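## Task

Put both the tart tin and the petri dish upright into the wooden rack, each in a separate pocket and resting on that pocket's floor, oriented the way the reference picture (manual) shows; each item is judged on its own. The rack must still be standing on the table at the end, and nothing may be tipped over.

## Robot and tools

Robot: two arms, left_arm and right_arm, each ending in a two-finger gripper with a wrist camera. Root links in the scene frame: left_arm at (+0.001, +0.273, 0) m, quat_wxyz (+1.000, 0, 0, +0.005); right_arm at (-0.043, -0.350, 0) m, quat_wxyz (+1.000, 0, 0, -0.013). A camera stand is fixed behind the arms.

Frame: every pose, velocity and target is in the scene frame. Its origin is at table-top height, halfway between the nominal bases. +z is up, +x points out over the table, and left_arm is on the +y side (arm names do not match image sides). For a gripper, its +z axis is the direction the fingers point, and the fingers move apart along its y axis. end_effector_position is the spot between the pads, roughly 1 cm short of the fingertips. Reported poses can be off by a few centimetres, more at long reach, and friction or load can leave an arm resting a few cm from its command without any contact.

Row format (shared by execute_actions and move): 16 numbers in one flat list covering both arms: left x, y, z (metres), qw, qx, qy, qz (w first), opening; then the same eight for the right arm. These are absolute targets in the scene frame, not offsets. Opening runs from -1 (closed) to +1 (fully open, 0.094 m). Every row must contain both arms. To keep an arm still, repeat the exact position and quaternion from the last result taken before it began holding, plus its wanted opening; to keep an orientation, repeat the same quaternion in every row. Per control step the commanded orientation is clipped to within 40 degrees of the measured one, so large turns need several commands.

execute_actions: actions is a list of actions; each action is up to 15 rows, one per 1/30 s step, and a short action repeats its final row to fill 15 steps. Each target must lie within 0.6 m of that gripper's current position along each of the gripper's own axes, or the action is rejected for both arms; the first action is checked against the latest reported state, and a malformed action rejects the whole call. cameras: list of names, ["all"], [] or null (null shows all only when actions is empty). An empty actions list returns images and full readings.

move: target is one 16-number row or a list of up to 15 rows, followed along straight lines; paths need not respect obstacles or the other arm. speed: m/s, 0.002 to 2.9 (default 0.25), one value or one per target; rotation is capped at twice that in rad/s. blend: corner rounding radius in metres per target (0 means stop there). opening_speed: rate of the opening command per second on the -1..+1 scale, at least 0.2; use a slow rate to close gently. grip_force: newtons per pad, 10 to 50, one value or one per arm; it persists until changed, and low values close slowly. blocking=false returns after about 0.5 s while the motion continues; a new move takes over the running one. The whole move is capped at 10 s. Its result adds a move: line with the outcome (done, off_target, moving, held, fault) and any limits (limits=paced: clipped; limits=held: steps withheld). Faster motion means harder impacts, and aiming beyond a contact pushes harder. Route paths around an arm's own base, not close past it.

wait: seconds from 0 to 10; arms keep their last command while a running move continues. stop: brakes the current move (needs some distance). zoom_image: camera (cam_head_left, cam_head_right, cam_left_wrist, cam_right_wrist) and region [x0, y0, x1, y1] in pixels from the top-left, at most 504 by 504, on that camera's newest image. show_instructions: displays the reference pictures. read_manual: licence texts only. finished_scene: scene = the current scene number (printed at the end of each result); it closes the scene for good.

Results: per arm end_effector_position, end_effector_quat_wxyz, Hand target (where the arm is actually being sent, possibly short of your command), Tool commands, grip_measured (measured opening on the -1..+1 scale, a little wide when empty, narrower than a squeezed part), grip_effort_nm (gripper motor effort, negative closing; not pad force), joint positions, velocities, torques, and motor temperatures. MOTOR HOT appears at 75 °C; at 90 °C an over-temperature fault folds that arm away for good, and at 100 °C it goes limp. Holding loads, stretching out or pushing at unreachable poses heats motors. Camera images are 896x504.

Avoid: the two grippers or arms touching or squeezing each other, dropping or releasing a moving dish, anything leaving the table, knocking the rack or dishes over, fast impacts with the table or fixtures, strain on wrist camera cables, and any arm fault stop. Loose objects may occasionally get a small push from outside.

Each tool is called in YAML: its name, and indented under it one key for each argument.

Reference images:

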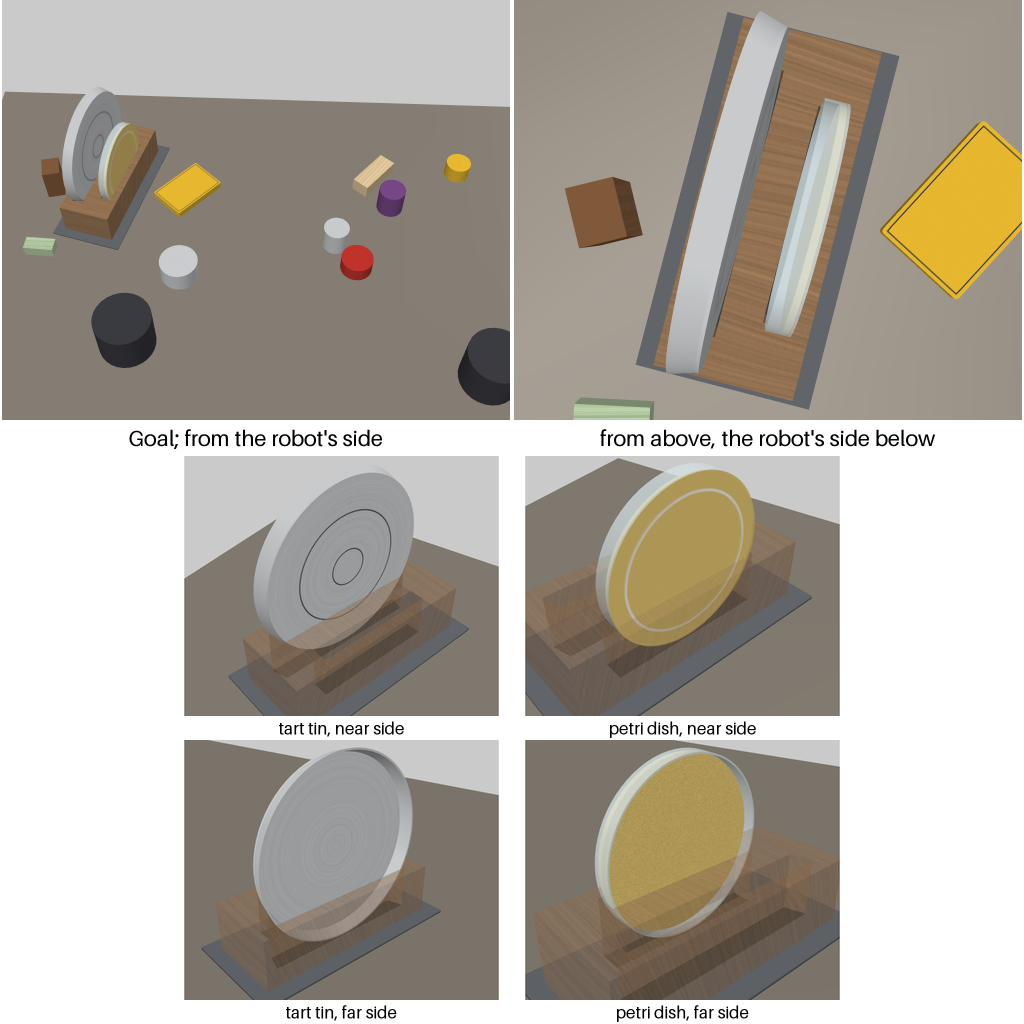

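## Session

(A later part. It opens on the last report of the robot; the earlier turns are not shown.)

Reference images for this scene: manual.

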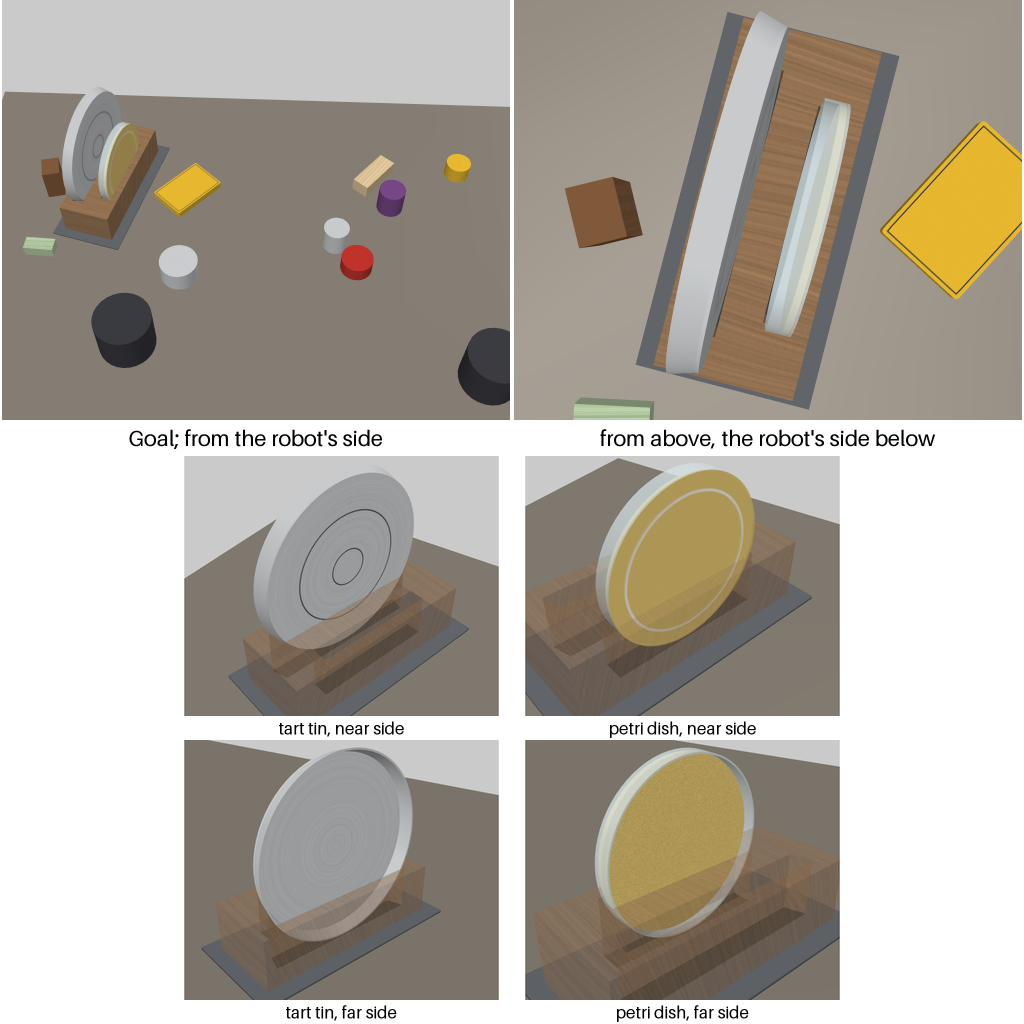

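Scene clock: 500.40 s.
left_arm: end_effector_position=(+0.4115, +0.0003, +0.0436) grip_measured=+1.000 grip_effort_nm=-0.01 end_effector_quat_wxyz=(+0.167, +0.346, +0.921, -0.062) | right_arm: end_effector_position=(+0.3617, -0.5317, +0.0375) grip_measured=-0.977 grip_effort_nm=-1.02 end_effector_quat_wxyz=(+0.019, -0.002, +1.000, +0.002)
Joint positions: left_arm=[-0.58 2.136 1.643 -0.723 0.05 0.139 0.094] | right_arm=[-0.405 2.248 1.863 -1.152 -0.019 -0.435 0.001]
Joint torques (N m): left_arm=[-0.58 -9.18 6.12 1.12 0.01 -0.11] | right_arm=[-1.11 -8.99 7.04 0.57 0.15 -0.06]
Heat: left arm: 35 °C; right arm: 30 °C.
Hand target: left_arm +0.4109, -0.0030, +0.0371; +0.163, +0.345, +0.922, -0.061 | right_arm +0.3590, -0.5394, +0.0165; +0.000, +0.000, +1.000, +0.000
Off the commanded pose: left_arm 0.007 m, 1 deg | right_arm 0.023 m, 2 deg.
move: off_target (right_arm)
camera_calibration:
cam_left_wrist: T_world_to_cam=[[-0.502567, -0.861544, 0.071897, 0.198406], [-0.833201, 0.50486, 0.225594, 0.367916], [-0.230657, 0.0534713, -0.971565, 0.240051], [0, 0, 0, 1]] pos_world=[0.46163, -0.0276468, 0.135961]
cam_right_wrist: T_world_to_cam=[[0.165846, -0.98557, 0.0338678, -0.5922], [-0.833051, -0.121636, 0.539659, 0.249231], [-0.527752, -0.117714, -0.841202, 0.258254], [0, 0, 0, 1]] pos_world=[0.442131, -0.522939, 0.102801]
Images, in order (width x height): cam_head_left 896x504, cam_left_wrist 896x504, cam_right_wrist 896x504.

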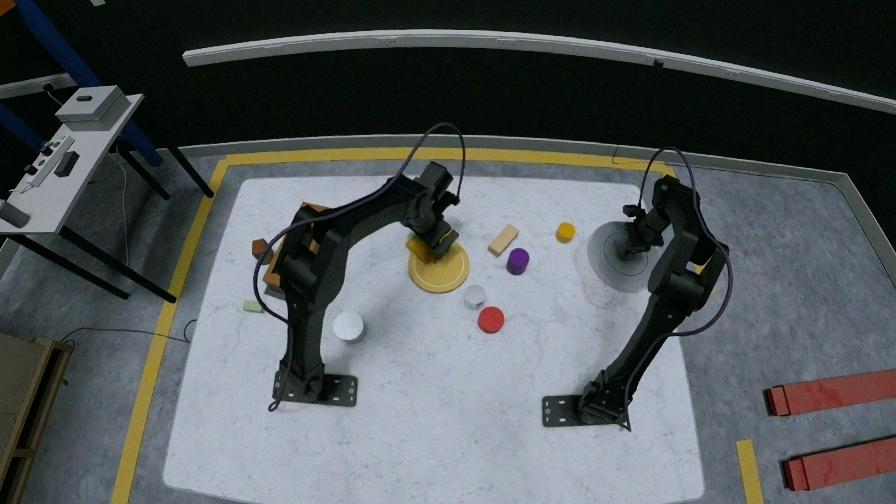

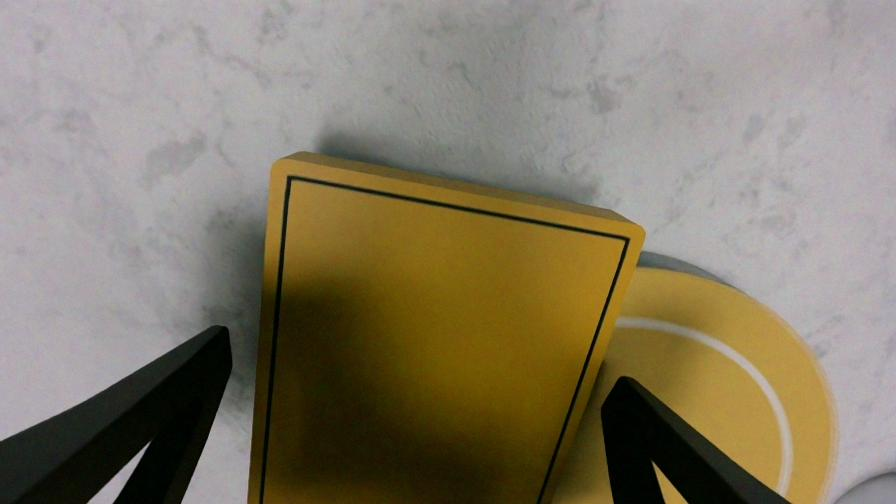

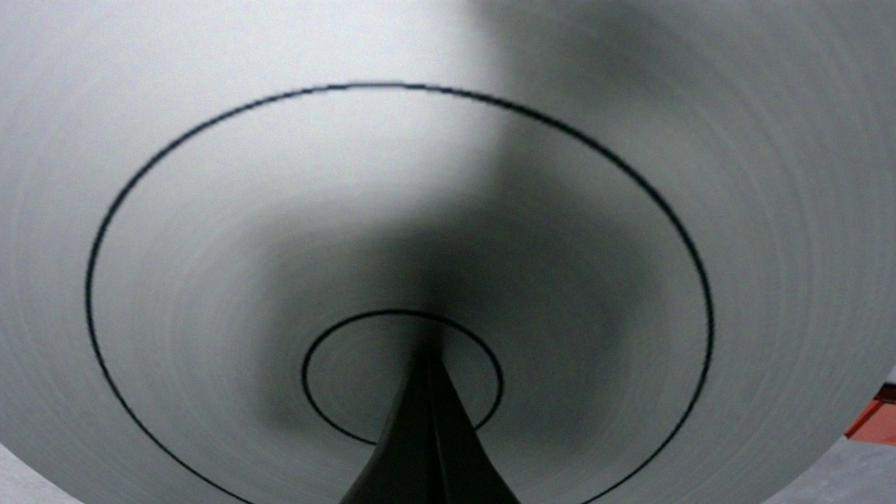

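move:
  target:
    - [0.411,-0.003,0.037,0.1626,0.3449,0.9225,-0.0608,0.42,0.42,-0.57,0.018,0,0,1,0,-1.0]
    - [0.411,-0.003,0.037,0.1626,0.3449,0.9225,-0.0608,0.42,0.45,-0.582,0.018,0,0,1,0,-1.0]
  speed: 0.07
  blend: [0.02,0]
  opening_speed: 0.4
  grip_force: [20,50]
  cameras: ["cam_left_wrist","cam_right_wrist","cam_head_left"]

Scene clock: 519.63 s.
left_arm: end_effector_position=(+0.4115, +0.0003, +0.0436) grip_measured=+0.631 grip_effort_nm=-0.47 end_effector_quat_wxyz=(+0.167, +0.346, +0.921, -0.062) | right_arm: end_effector_position=(+0.4431, -0.5735, +0.0412) grip_measured=-0.977 grip_effort_nm=-1.02 end_effector_quat_wxyz=(+0.053, -0.002, +0.998, -0.019)
Joint positions: left_arm=[-0.58 2.136 1.643 -0.723 0.05 0.139 0.077] | right_arm=[-0.409 2.778 2.852 -1.532 -0.01 -0.439 0.001]
Joint torques (N m): left_arm=[-0.58 -9.21 6.11 1.12 0.01 -0.11] | right_arm=[-0.58 -12.15 7.45 1.08 0.07 -0.02]
Heat: left arm: 35 °C; right arm: 31 °C.
Hand target: left_arm +0.4109, -0.0030, +0.0371; +0.163, +0.345, +0.922, -0.061 | right_arm +0.4479, -0.5809, +0.0183; +0.051, +0.000, +0.998, -0.023
Off the commanded pose: left_arm 0.007 m, 1 deg | right_arm 0.026 m, 6 deg.
elbow stopped short (right arm): the move would have taken joint 3 (elbow) straighter than the controller allows.
grip_force (N): 20, 50
move: off_target (right_arm); blend cut to 0 m at target 1
camera_calibration:
cam_left_wrist: T_world_to_cam=[[-0.502567, -0.861544, 0.071897, 0.198406], [-0.833201, 0.50486, 0.225594, 0.367916], [-0.230657, 0.0534713, -0.971565, 0.240051], [0, 0, 0, 1]] pos_world=[0.46163, -0.0276468, 0.135961]
cam_right_wrist: T_world_to_cam=[[0.161109, -0.983176, 0.0860721, -0.645641], [-0.867916, -0.099621, 0.486619, 0.340192], [-0.469858, -0.153102, -0.869364, 0.254655], [0, 0, 0, 1]] pos_world=[0.518928, -0.5619, 0.111415]
Images, in order (width x height): cam_head_left 896x504, cam_left_wrist 896x504, cam_right_wrist 896x504.

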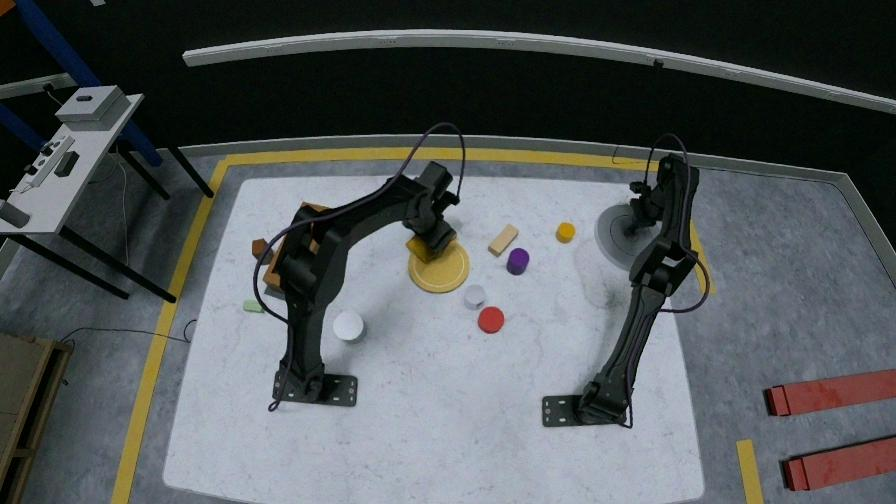

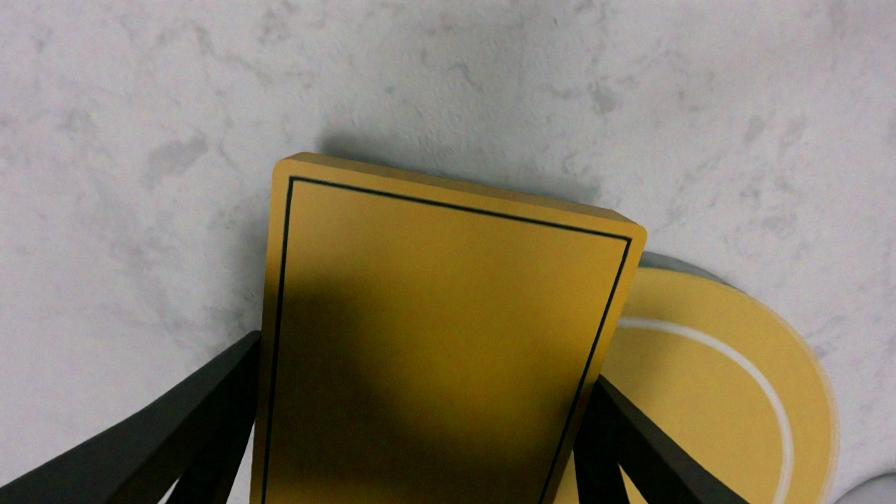

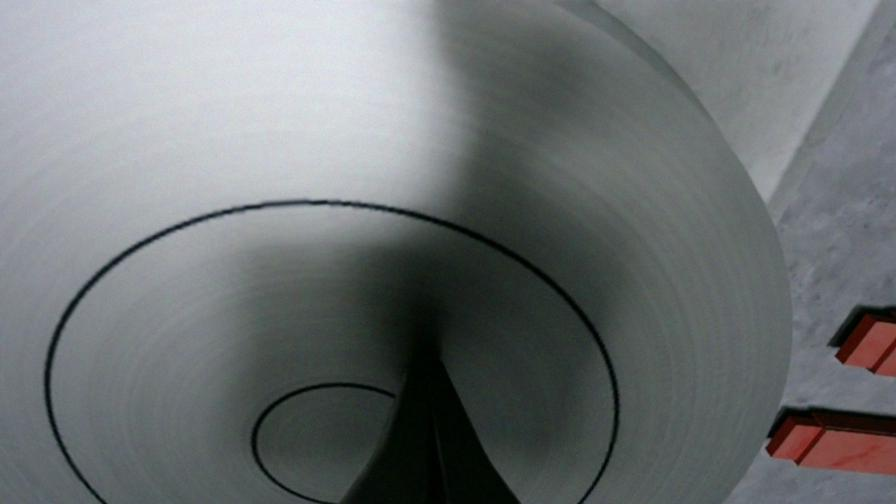

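move:
  target:
    - [0.411,-0.003,0.13,0.1626,0.3449,0.9225,-0.0608,0.42,0.44,-0.57,0.075,0,0,1,0,-1.0]
    - [0.31,0.04,0.14,0.1626,0.3449,0.9225,-0.0608,0.42,0.422,-0.555,0.075,0,0,1,0,-1.0]
    - [0.20,0.08,0.08,0.1626,0.3449,0.9225,-0.0608,0.42,0.422,-0.555,0.022,0,0,1,0,-1.0]
  speed: [0.12,0.2,0.12]
  blend: [0.01,0.02,0]
  cameras: ["cam_left_wrist","cam_right_wrist","cam_head_left"]

Scene clock: 571.07 s.
left_arm: end_effector_position=(+0.1973, +0.0820, +0.0731) grip_measured=+0.631 grip_effort_nm=-0.47 end_effector_quat_wxyz=(+0.143, +0.348, +0.925, -0.058) | right_arm: end_effector_position=(+0.4229, -0.5578, +0.0396) grip_measured=-0.977 grip_effort_nm=-1.02 end_effector_quat_wxyz=(+0.014, +0.000, +1.000, -0.002)
Joint positions: left_arm=[-0.793 1.313 0.823 -0.771 -0.012 -0.06 0.077] | right_arm=[-0.397 2.686 2.667 -1.524 -0.008 -0.423 0.001]
Joint torques (N m): left_arm=[-0.54 -5.61 5.29 1.13 -0.15 -0.11] | right_arm=[0.69 -14.43 3.97 0.65 0.04 0.07]
Motor temperatures (°C): left_arm=[24 35 32 30 26 25 24] | right_arm=[24 34 31 28 25 25 29]
Heat: left arm: 35 °C; right arm: 34 °C.
Hand target: left_arm +0.2000, +0.0800, +0.0800; +0.162, +0.345, +0.923, -0.061 | right_arm +0.4216, -0.5548, +0.0223; -0.001, +0.000, +1.000, +0.000
Off the commanded pose: left_arm 0.008 m, 2 deg | right_arm 0.018 m, 2 deg.
elbow stopped short (right arm): the move would have taken joint 3 (elbow) straighter than the controller allows.
grip_force (N): 20, 50
move: off_target (right_arm)
camera_calibration:
cam_left_wrist: T_world_to_cam=[[-0.503247, -0.861139, 0.0719926, 0.159142], [-0.820628, 0.502348, 0.272425, 0.135846], [-0.270761, 0.0780178, -0.95948, 0.21986], [0, 0, 0, 1]] pos_world=[0.251097, 0.0516485, 0.162486]
cam_right_wrist: T_world_to_cam=[[0.162454, -0.985919, 0.0396619, -0.627028], [-0.827628, -0.114265, 0.549522, 0.297345], [-0.537252, -0.122097, -0.834537, 0.290477], [0, 0, 0, 1]] pos_world=[0.504014, -0.548756, 0.103886]
Images, in order (width x height): cam_head_left 896x504, cam_left_wrist 896x504, cam_right_wrist 896x504.

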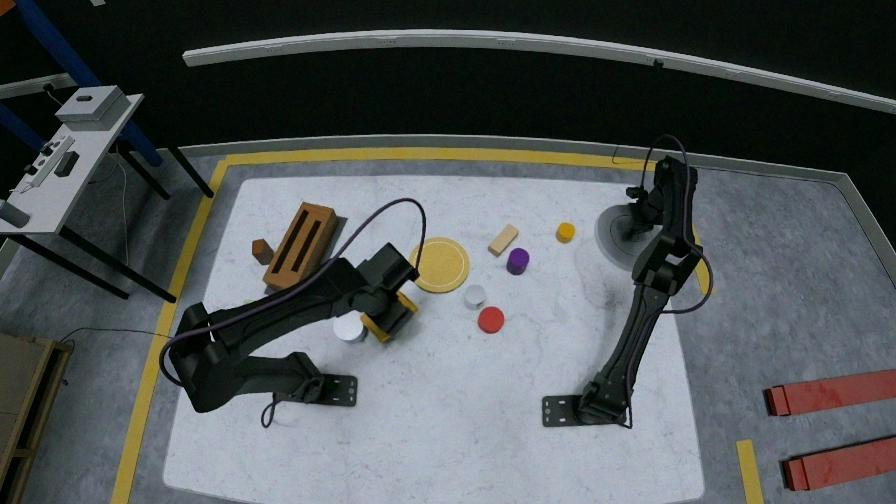

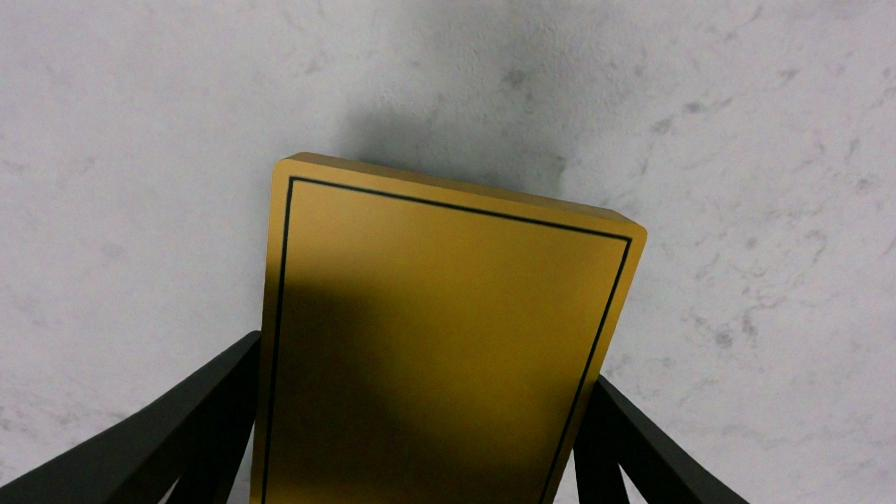

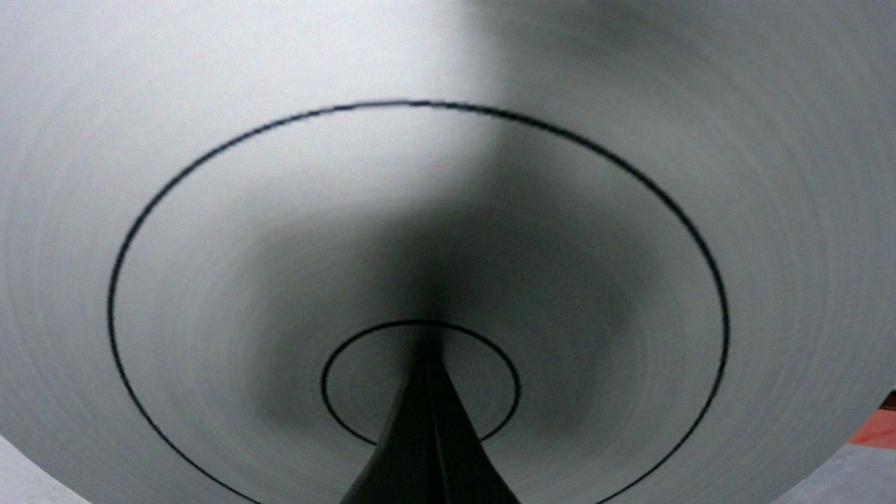

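move:
  target:
    - [0.22,0.055,0.06,0.1626,0.3449,0.9225,-0.0608,0.42,0.413,-0.585,0.018,0,0,1,0,-1.0]
    - [0.22,0.055,0.025,0.1626,0.3449,0.9225,-0.0608,0.42,0.405,-0.607,0.018,0,0,1,0,-1.0]
  speed: [0.1,0.05]
  blend: [0.01,0]
  cameras: ["cam_left_wrist","cam_right_wrist","cam_head_left"]

Scene clock: 583.73 s.
left_arm: end_effector_position=(+0.2188, +0.0559, +0.0274) grip_measured=+0.631 grip_effort_nm=-0.47 end_effector_quat_wxyz=(+0.159, +0.347, +0.922, -0.065) | right_arm: end_effector_position=(+0.4138, -0.6014, +0.0406) grip_measured=-0.977 grip_effort_nm=-1.02 end_effector_quat_wxyz=(+0.031, -0.003, +0.999, -0.007)
Joint positions: left_arm=[-0.807 1.494 0.764 -0.496 -0.017 -0.073 0.077] | right_arm=[-0.484 2.747 2.789 -1.552 -0.018 -0.516 0.001]
Joint torques (N m): left_arm=[-0.57 -3.85 4.9 1.21 -0.14 -0.11] | right_arm=[-1.2 -12.25 7.39 0.3 0.12 -0.07]
Heat: left arm: 34 °C; right arm: 33 °C.
Hand target: left_arm +0.2200, +0.0550, +0.0251; +0.163, +0.345, +0.922, -0.061 | right_arm +0.4043, -0.6063, +0.0185; +0.004, +0.000, +1.000, -0.002
Off the commanded pose: left_arm 0.003 m, 1 deg | right_arm 0.025 m, 4 deg.
grip_force (N): 20, 50
move: off_target (right_arm)
camera_calibration:
cam_left_wrist: T_world_to_cam=[[-0.50469, -0.859531, 0.080588, 0.150748], [-0.827251, 0.508197, 0.239566, 0.18114], [-0.246869, 0.0542403, -0.96753, 0.180127], [0, 0, 0, 1]] pos_world=[0.270397, 0.0277478, 0.118734]
cam_right_wrist: T_world_to_cam=[[0.166474, -0.98447, 0.0557205, -0.669991], [-0.84513, -0.113344, 0.522406, 0.293182], [-0.507977, -0.134058, -0.850875, 0.262515], [0, 0, 0, 1]] pos_world=[0.492665, -0.591163, 0.10754]
Images, in order (width x height): cam_head_left 896x504, cam_left_wrist 896x504, cam_right_wrist 896x504.

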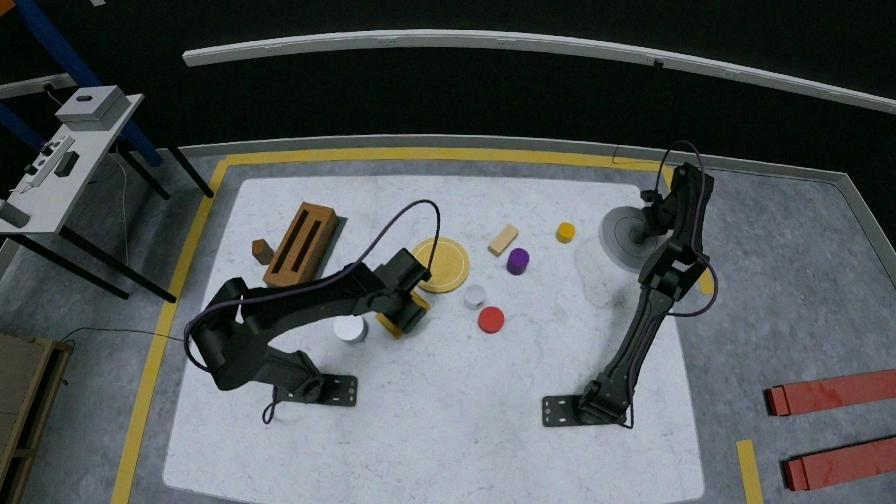

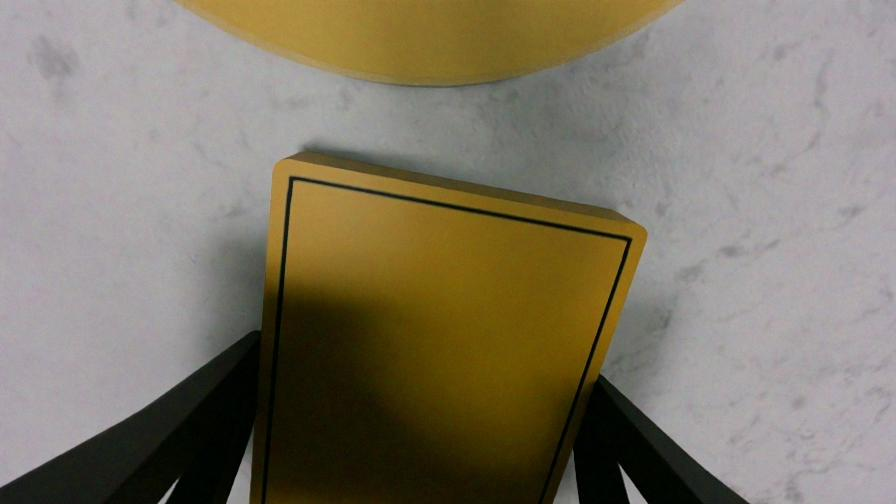

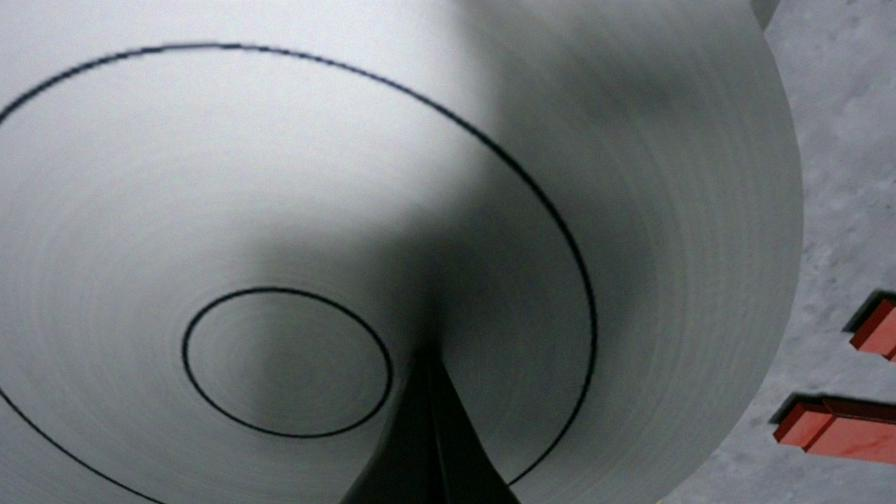

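move:
  target:
    - [0.22,0.055,0.016,0.1626,0.3449,0.9225,-0.0608,0.42,0.41,-0.59,0.06,0,0,1,0,-1.0]
    - [0.22,0.055,0.014,0.1626,0.3449,0.9225,-0.0608,0.42,0.41,-0.573,0.05,0,0,1,0,-1.0]
    - [0.22,0.055,0.014,0.1626,0.3449,0.9225,-0.0608,0.42,0.41,-0.573,0.005,0,0,1,0,-1.0]
    - [0.22,0.055,0.014,0.1626,0.3449,0.9225,-0.0608,0.42,0.406,-0.60,0.002,0,0,1,0,-1.0]
  speed: [0.08,0.08,0.05,0.05]
  cameras: ["cam_left_wrist","cam_right_wrist"]

Scene clock: 604.93 s.
left_arm: end_effector_position=(+0.2245, +0.0506, +0.0248) grip_measured=+0.630 grip_effort_nm=-0.47 end_effector_quat_wxyz=(+0.175, +0.345, +0.919, -0.071) | right_arm: end_effector_position=(+0.4133, -0.5896, +0.0396) grip_measured=-0.977 grip_effort_nm=-1.02 end_effector_quat_wxyz=(+0.032, -0.006, +0.999, -0.007)
Joint positions: left_arm=[-0.807 1.506 0.75 -0.436 -0.019 -0.074 0.077] | right_arm=[-0.464 2.636 2.568 -1.44 -0.018 -0.502 0.001]
Joint torques (N m): left_arm=[-0.57 -3 3.84 1.18 -0.12 -0.09] | right_arm=[-1.87 -10.03 6.35 0.64 0.12 -0.08]
Heat: left arm: 34 °C; right arm: 33 °C.
Hand target: left_arm +0.2198, +0.0553, +0.0144; +0.163, +0.345, +0.922, -0.061 | right_arm +0.4040, -0.5985, +0.0033; +0.001, +0.000, +1.000, +0.000
Off the commanded pose: left_arm 0.013 m, 2 deg | right_arm 0.040 m, 4 deg.
grip_force (N): 20, 50
move: off_target (left_arm, right_arm)
camera_calibration:
cam_left_wrist: T_world_to_cam=[[-0.505444, -0.858398, 0.0876272, 0.149187], [-0.833658, 0.51201, 0.207027, 0.191168], [-0.222578, 0.0315897, -0.974403, 0.175315], [0, 0, 0, 1]] pos_world=[0.273796, 0.0246433, 0.118178]
cam_right_wrist: T_world_to_cam=[[0.172058, -0.983503, 0.0558297, -0.660004], [-0.845306, -0.118305, 0.52102, 0.291808], [-0.50582, -0.136839, -0.851717, 0.260453], [0, 0, 0, 1]] pos_world=[0.491968, -0.578954, 0.106642]
Images, in order (width x height): cam_left_wrist 896x504, cam_right_wrist 896x504.

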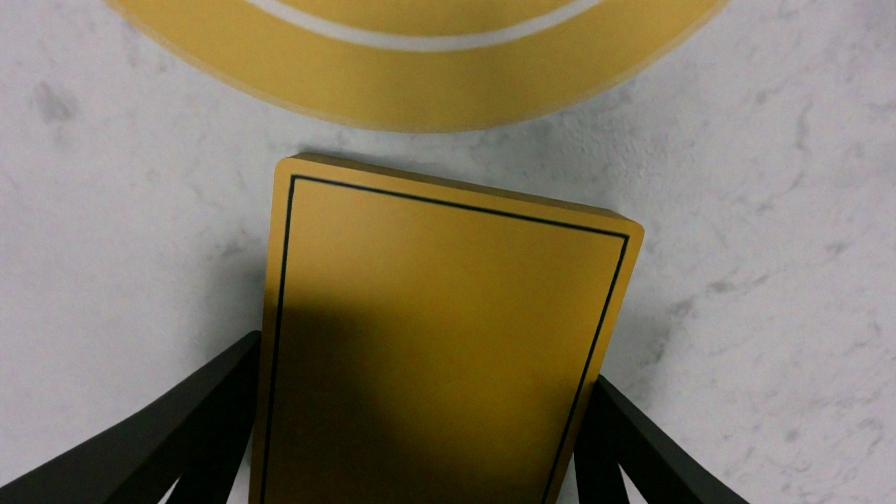

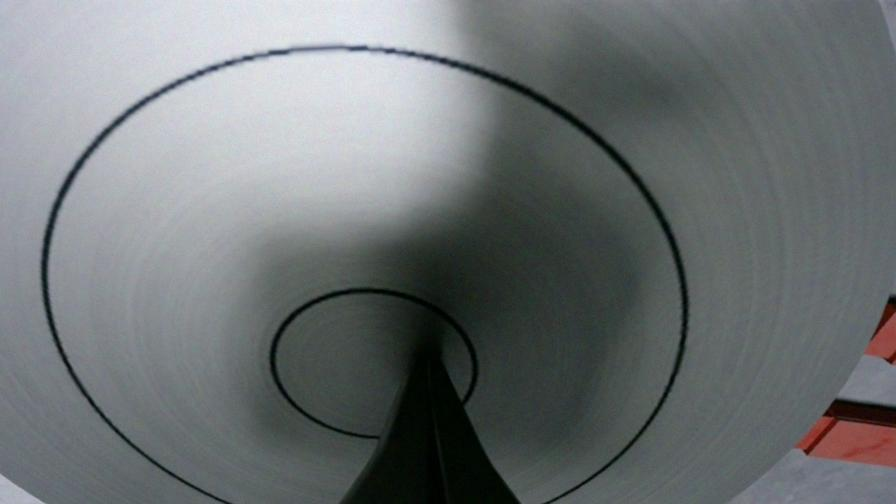

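move:
  target:
    - [0.22,0.055,0.022,0.1626,0.3449,0.9225,-0.0608,0.42,0.405,-0.62,0.004,0,0,1,0,-1.0]
    - [0.22,0.055,0.022,0.1626,0.3449,0.9225,-0.0608,0.95,0.405,-0.62,0.004,0,0,1,0,-1.0]
  speed: [0.05,0.05]
  opening_speed: 0.6
  cameras: ["cam_left_wrist","cam_right_wrist"]

Scene clock: 615.17 s.
left_arm: end_effector_position=(+0.2209, +0.0543, +0.0229) grip_measured=+0.947 grip_effort_nm=0.15 end_effector_quat_wxyz=(+0.165, +0.346, +0.921, -0.066) | right_arm: end_effector_position=(+0.4172, -0.6132, +0.0403) grip_measured=-0.977 grip_effort_nm=-1.02 end_effector_quat_wxyz=(+0.046, -0.005, +0.999, -0.014)
Joint positions: left_arm=[-0.807 1.506 0.75 -0.458 -0.019 -0.074 0.091] | right_arm=[-0.502 2.769 2.83 -1.54 -0.022 -0.537 0.001]
Joint torques (N m): left_arm=[-0.57 -4.26 5.44 1.01 -0.11 -0.1] | right_arm=[-1.52 -10.78 6.37 0.41 0.18 -0.08]
Heat: left arm: 33 °C; right arm: 32 °C.
Hand target: left_arm +0.2200, +0.0550, +0.0220; +0.163, +0.345, +0.922, -0.061 | right_arm +0.4035, -0.6187, +0.0052; +0.006, +0.000, +1.000, -0.003
Off the commanded pose: left_arm 0.001 m, 1 deg | right_arm 0.039 m, 5 deg.
grip_force (N): 20, 50
move: off_target (right_arm)
camera_calibration:
cam_left_wrist: T_world_to_cam=[[-0.504198, -0.859704, 0.0818084, 0.150674], [-0.830256, 0.508622, 0.227989, 0.185668], [-0.237612, 0.0470296, -0.970221, 0.174813], [0, 0, 0, 1]] pos_world=[0.271659, 0.0268787, 0.114951]
cam_right_wrist: T_world_to_cam=[[0.168636, -0.98291, 0.0738203, -0.682874], [-0.85966, -0.110022, 0.498879, 0.303898], [-0.482232, -0.147589, -0.863522, 0.24387], [0, 0, 0, 1]] pos_world=[0.494008, -0.601776, 0.109388]
Images, in order (width x height): cam_left_wrist 896x504, cam_right_wrist 896x504.

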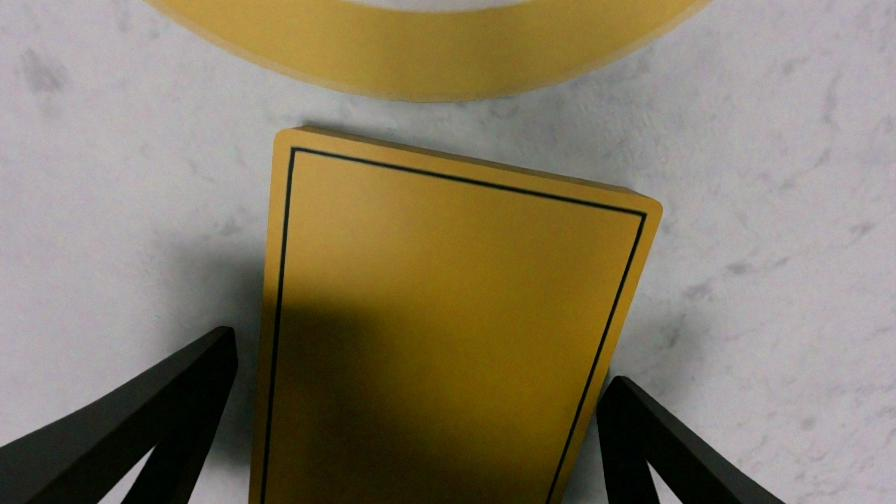

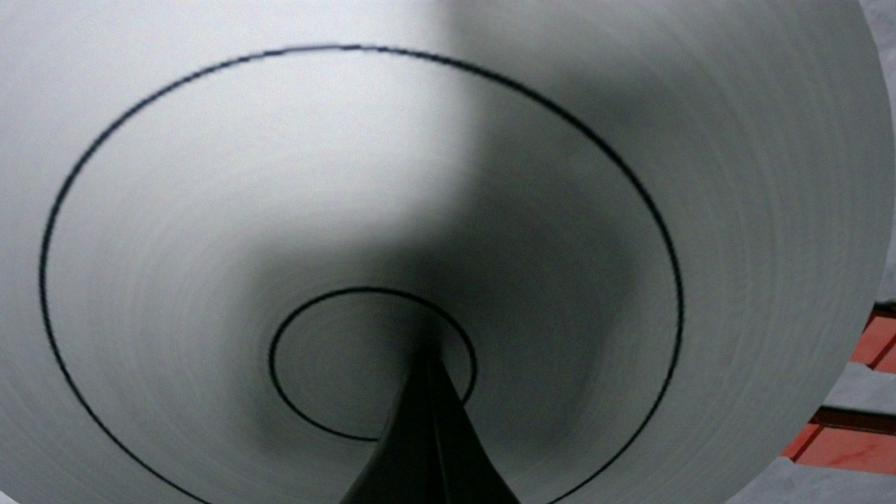

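move:
  target:
    - [0.205,0.068,0.10,0.1626,0.3449,0.9225,-0.0608,0.95,0.41,-0.612,0.05,0,0,1,0,-1.0]
    - [0.26,0.04,0.19,0.3536,0.6124,0.6124,-0.3536,1.0,0.40,-0.60,0.12,0,0,1,0,-1.0]
    - [0.33,-0.03,0.20,0.5,0.5,0.5,-0.5,1.0,0.30,-0.66,0.16,0.3536,0.3536,0.6124,0.6124,0.0]
  speed: [0.08,0.2,0.25]
  blend: [0.005,0.03,0]
  grip_force: 50
  cameras: ["all"]

Scene clock: 653.03 s.
left_arm: end_effector_position=(+0.3333, -0.0275, +0.2052) grip_measured=+0.997 grip_effort_nm=0.15 end_effector_quat_wxyz=(+0.505, +0.498, +0.503, -0.494) | right_arm: end_effector_position=(+0.3023, -0.6593, +0.1414) grip_measured=-0.977 grip_effort_nm=-1.02 end_effector_quat_wxyz=(+0.350, +0.389, +0.614, +0.591)
Joint positions: left_arm=[-0.362 1.843 0.879 0.961 1.203 0.008 0.094] | right_arm=[-1.105 2.464 1.935 -1.563 -1.505 -0.492 0.001]
Joint torques (N m): left_arm=[-0.58 -6.32 4.53 1.88 0.13 -0.04] | right_arm=[-0.55 -17.65 4.68 -0.51 -0.72 -0.11]
Heat: left arm: 33 °C; right arm: 35 °C.
Hand target: left_arm +0.3299, -0.0299, +0.2001; +0.500, +0.500, +0.500, -0.500 | right_arm +0.3005, -0.6598, +0.1596; +0.368, +0.381, +0.611, +0.588
Tool commands: left_gripper/opening=+1.0 right_gripper/opening=-1.0
Off the commanded pose: left_arm 0.007 m, 1 deg | right_arm 0.019 m, 5 deg.
joint sent to its limit (right arm) — joint 4 (wrist pitch), lower limit. The joint targets are off in orientation, not in position.
move: off_target (right_arm; path cut at 10 s); path passed 2 of 3 targets; target 3's new opening was not sent; blend cut to 0 m at target 2
camera_calibration:
cam_left_wrist: T_world_to_cam=[[-0.980264, -0.0124961, 0.197295, 0.280399], [-0.171967, 0.546181, -0.819825, 0.275621], [-0.0975143, -0.837574, -0.537551, 0.22253], [0, 0, 0, 1]] pos_world=[0.343962, 0.0393504, 0.290261]
cam_right_wrist: T_world_to_cam=[[-0.0171131, -0.158844, -0.987155, 0.0332259], [-0.883791, 0.464102, -0.0593581, 0.614304], [0.46757, 0.871423, -0.148327, 0.552524], [0, 0, 0, 1]] pos_world=[0.285141, -0.761304, 0.151217]

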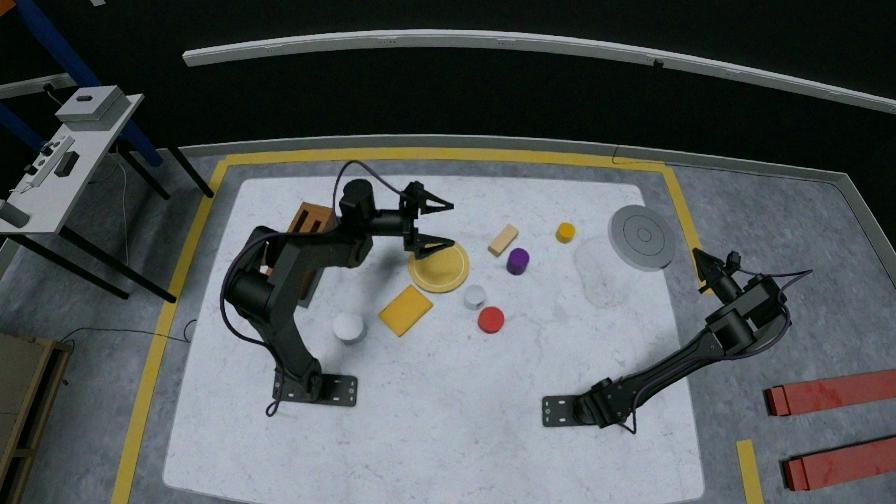

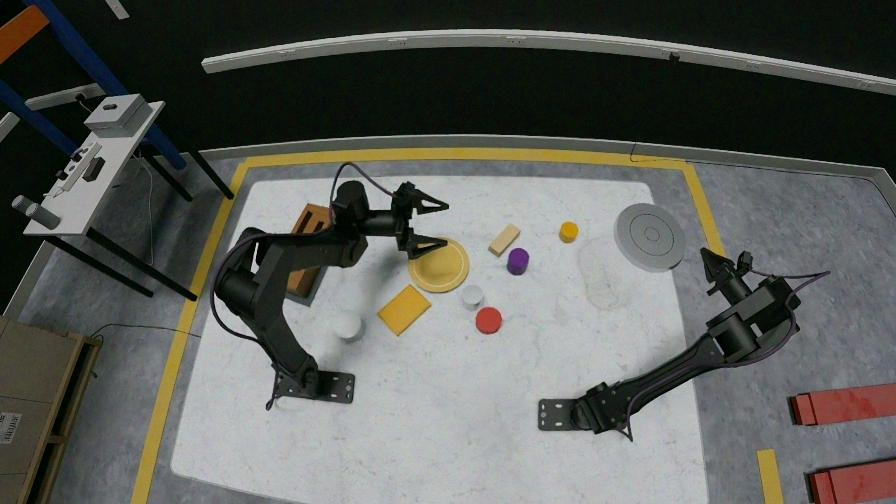

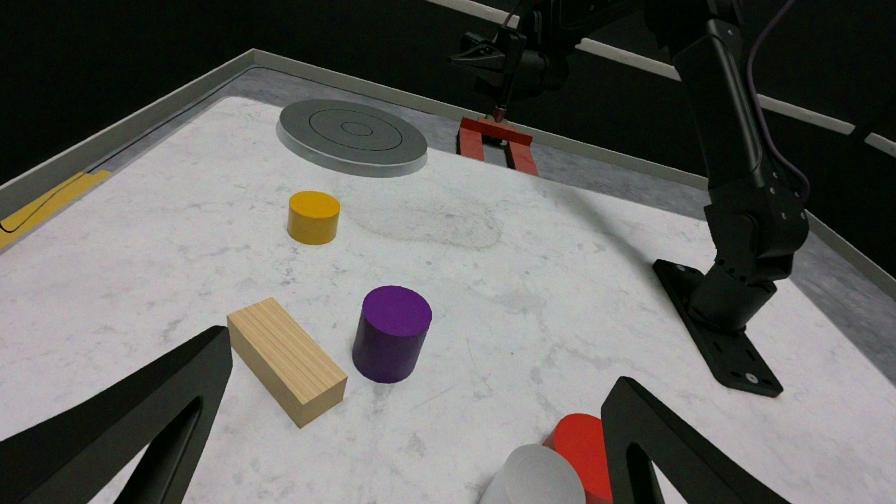

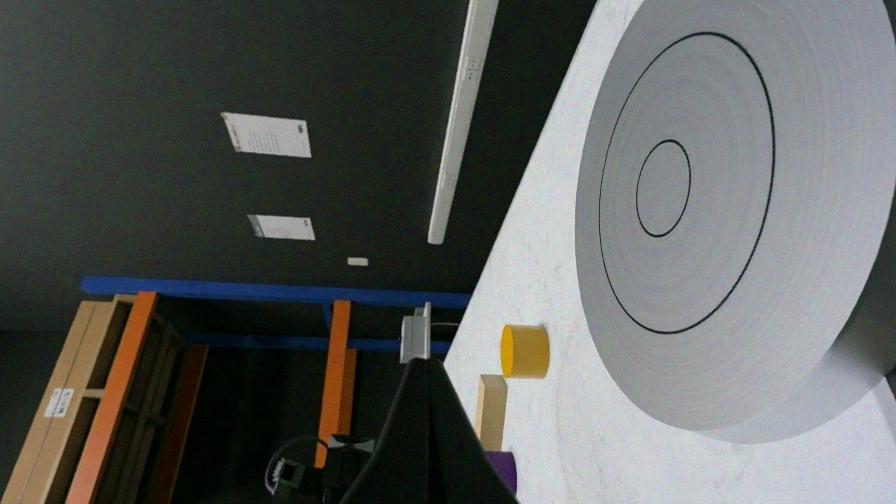

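move:
  target:
    - [0.33,-0.03,0.20,0.5,0.5,0.5,-0.5,1.0,0.283,-0.715,0.10,0.3536,0.3536,0.6124,0.6124,0.0]
    - [0.33,-0.03,0.20,0.5,0.5,0.5,-0.5,1.0,0.283,-0.715,0.035,0.3536,0.3536,0.6124,0.6124,0.0]
  speed: [0.15,0.1]
  blend: [0.01,0]
  cameras: ["cam_left_wrist","cam_right_wrist","cam_head_right"]

zoom_image:
  camera: "cam_left_wrist"
  region: [250, 70, 650, 230]

Scene clock: 686.57 s.
left_arm: end_effector_position=(+0.3333, -0.0275, +0.2055) grip_measured=+0.997 grip_effort_nm=0.15 end_effector_quat_wxyz=(+0.505, +0.497, +0.503, -0.495) | right_arm: end_effector_position=(+0.2828, -0.7134, +0.0432) grip_measured=-0.002 grip_effort_nm=0.09 end_effector_quat_wxyz=(+0.373, +0.403, +0.615, +0.566)
Joint positions: left_arm=[-0.362 1.843 0.879 0.963 1.203 0.007 0.094] | right_arm=[-1.192 2.8 2.187 -1.567 -1.472 -0.614 0.047]
Joint torques (N m): left_arm=[-0.58 -6.28 4.51 1.84 0.12 -0.06] | right_arm=[-0.05 -13.11 6.79 -0.59 -0.49 -0.15]
Motor temperatures (°C): left_arm=[24 32 31 32 26 25 24] | right_arm=[24 41 31 26 25 25 30]
Heat: left arm: 32 °C; right arm: 41 °C.
Hand target: left_arm +0.3299, -0.0299, +0.2001; +0.500, +0.500, +0.500, -0.500 | right_arm +0.2831, -0.7144, +0.0350; +0.375, +0.402, +0.614, +0.567
Off the commanded pose: left_arm 0.007 m, 1 deg | right_arm 0.008 m, 8 deg.
joint sent to its limit (right arm) — joint 4 (wrist pitch), lower limit. The joint targets are off in orientation, not in position.
move: off_target (right_arm)
camera_calibration:
cam_left_wrist: T_world_to_cam=[[-0.98038, -0.0123117, 0.19673, 0.280536], [-0.171473, 0.545507, -0.820377, 0.275881], [-0.0972171, -0.838016, -0.536916, 0.222423], [0, 0, 0, 1]] pos_world=[0.343961, 0.0393526, 0.290559]
cam_right_wrist: T_world_to_cam=[[-0.035572, -0.195323, -0.980094, -0.0938185], [-0.854181, 0.515018, -0.0716361, 0.644833], [0.518758, 0.834629, -0.185161, 0.555113], [0, 0, 0, 1]] pos_world=[0.259497, -0.813739, 0.0570279]
Images, in order (width x height): cam_head_right 896x504, cam_left_wrist 896x504, cam_right_wrist 896x504.

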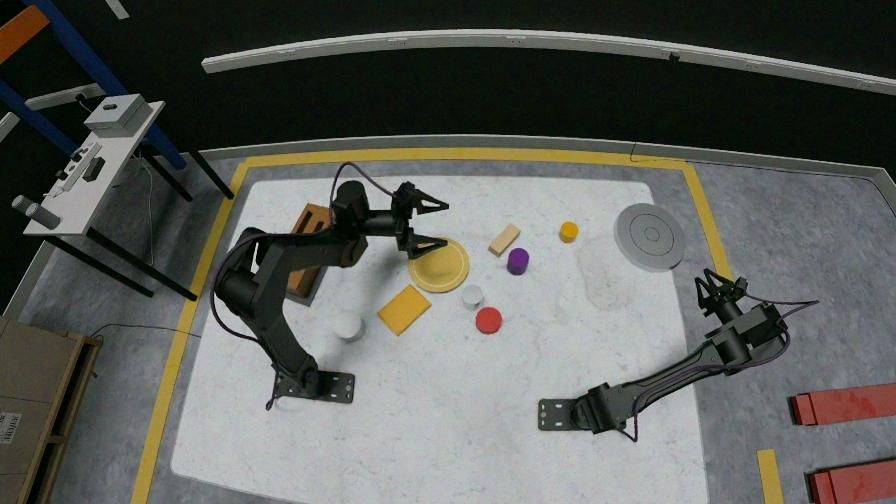

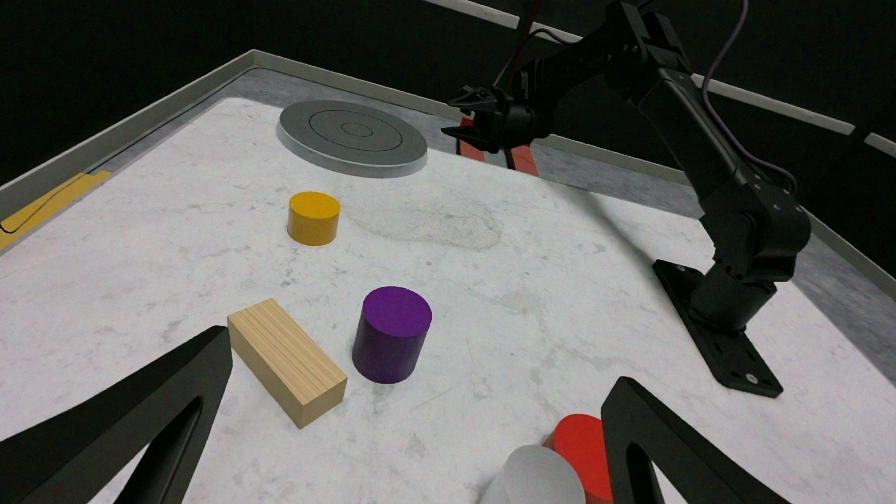

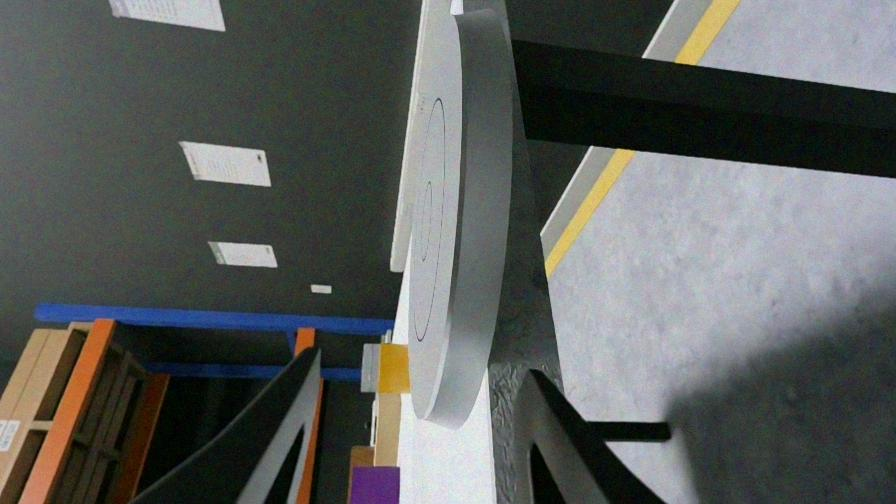

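Scaled by 1.260 from the camera's 896x504 image, which has a finer 1280x720 frame.

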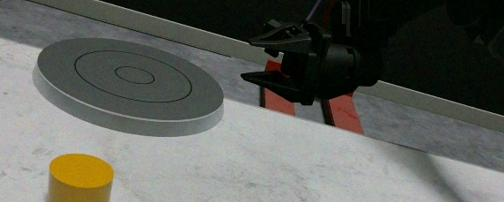

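move:
  target:
    - [0.33,-0.03,0.20,0.5,0.5,0.5,-0.5,1.0,0.312,-0.70,0.022,0.3536,0.3536,0.6124,0.6124,0.0]
  speed: 0.08
  cameras: ["cam_right_wrist"]

Scene clock: 736.27 s.
left_arm: end_effector_position=(+0.3333, -0.0275, +0.2055) grip_measured=+0.997 grip_effort_nm=0.15 end_effector_quat_wxyz=(+0.505, +0.497, +0.503, -0.495) | right_arm: end_effector_position=(+0.3086, -0.6999, +0.0308) grip_measured=-0.002 grip_effort_nm=0.09 end_effector_quat_wxyz=(+0.364, +0.381, +0.623, +0.578)
Joint positions: left_arm=[-0.362 1.843 0.879 0.963 1.203 0.007 0.094] | right_arm=[-1.129 2.866 2.261 -1.567 -1.491 -0.617 0.047]
Joint torques (N m): left_arm=[-0.58 -6.3 4.52 1.84 0.12 -0.06] | right_arm=[0.54 -12.81 6.9 -0.57 -0.72 -0.08]
Heat: left arm: 33 °C; right arm: 39 °C.
Hand target: left_arm +0.3299, -0.0299, +0.2001; +0.500, +0.500, +0.500, -0.500 | right_arm +0.3118, -0.6995, +0.0221; +0.367, +0.383, +0.614, +0.585
Off the commanded pose: left_arm 0.007 m, 1 deg | right_arm 0.009 m, 5 deg.
joint sent to its limit (right arm) — joint 4 (wrist pitch), lower limit. The joint targets are off in orientation, not in position.
move: off_target (right_arm)
camera_calibration:
cam_right_wrist: T_world_to_cam=[[-0.00705489, -0.201301, -0.979504, -0.115389], [-0.878634, 0.46893, -0.0900426, 0.634942], [0.477444, 0.85999, -0.180178, 0.558452], [0, 0, 0, 1]] pos_world=[0.290438, -0.801234, 0.0447685]
Images, in order (width x height): cam_right_wrist 896x504.

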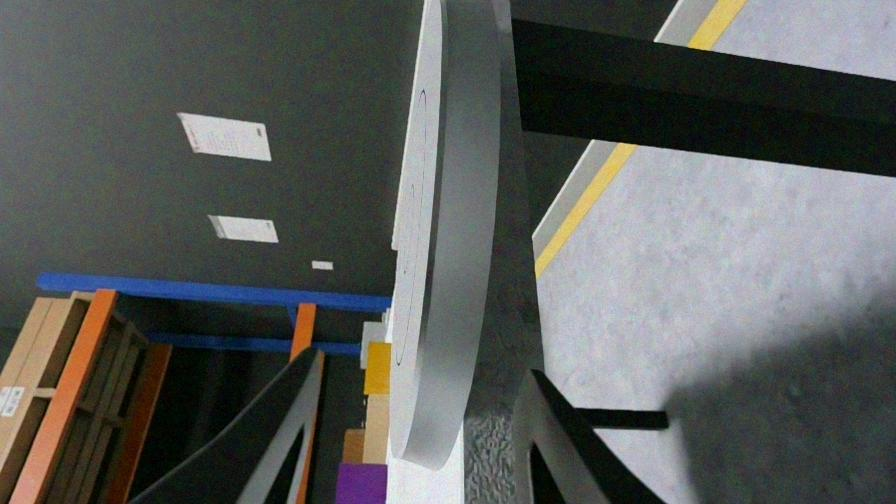

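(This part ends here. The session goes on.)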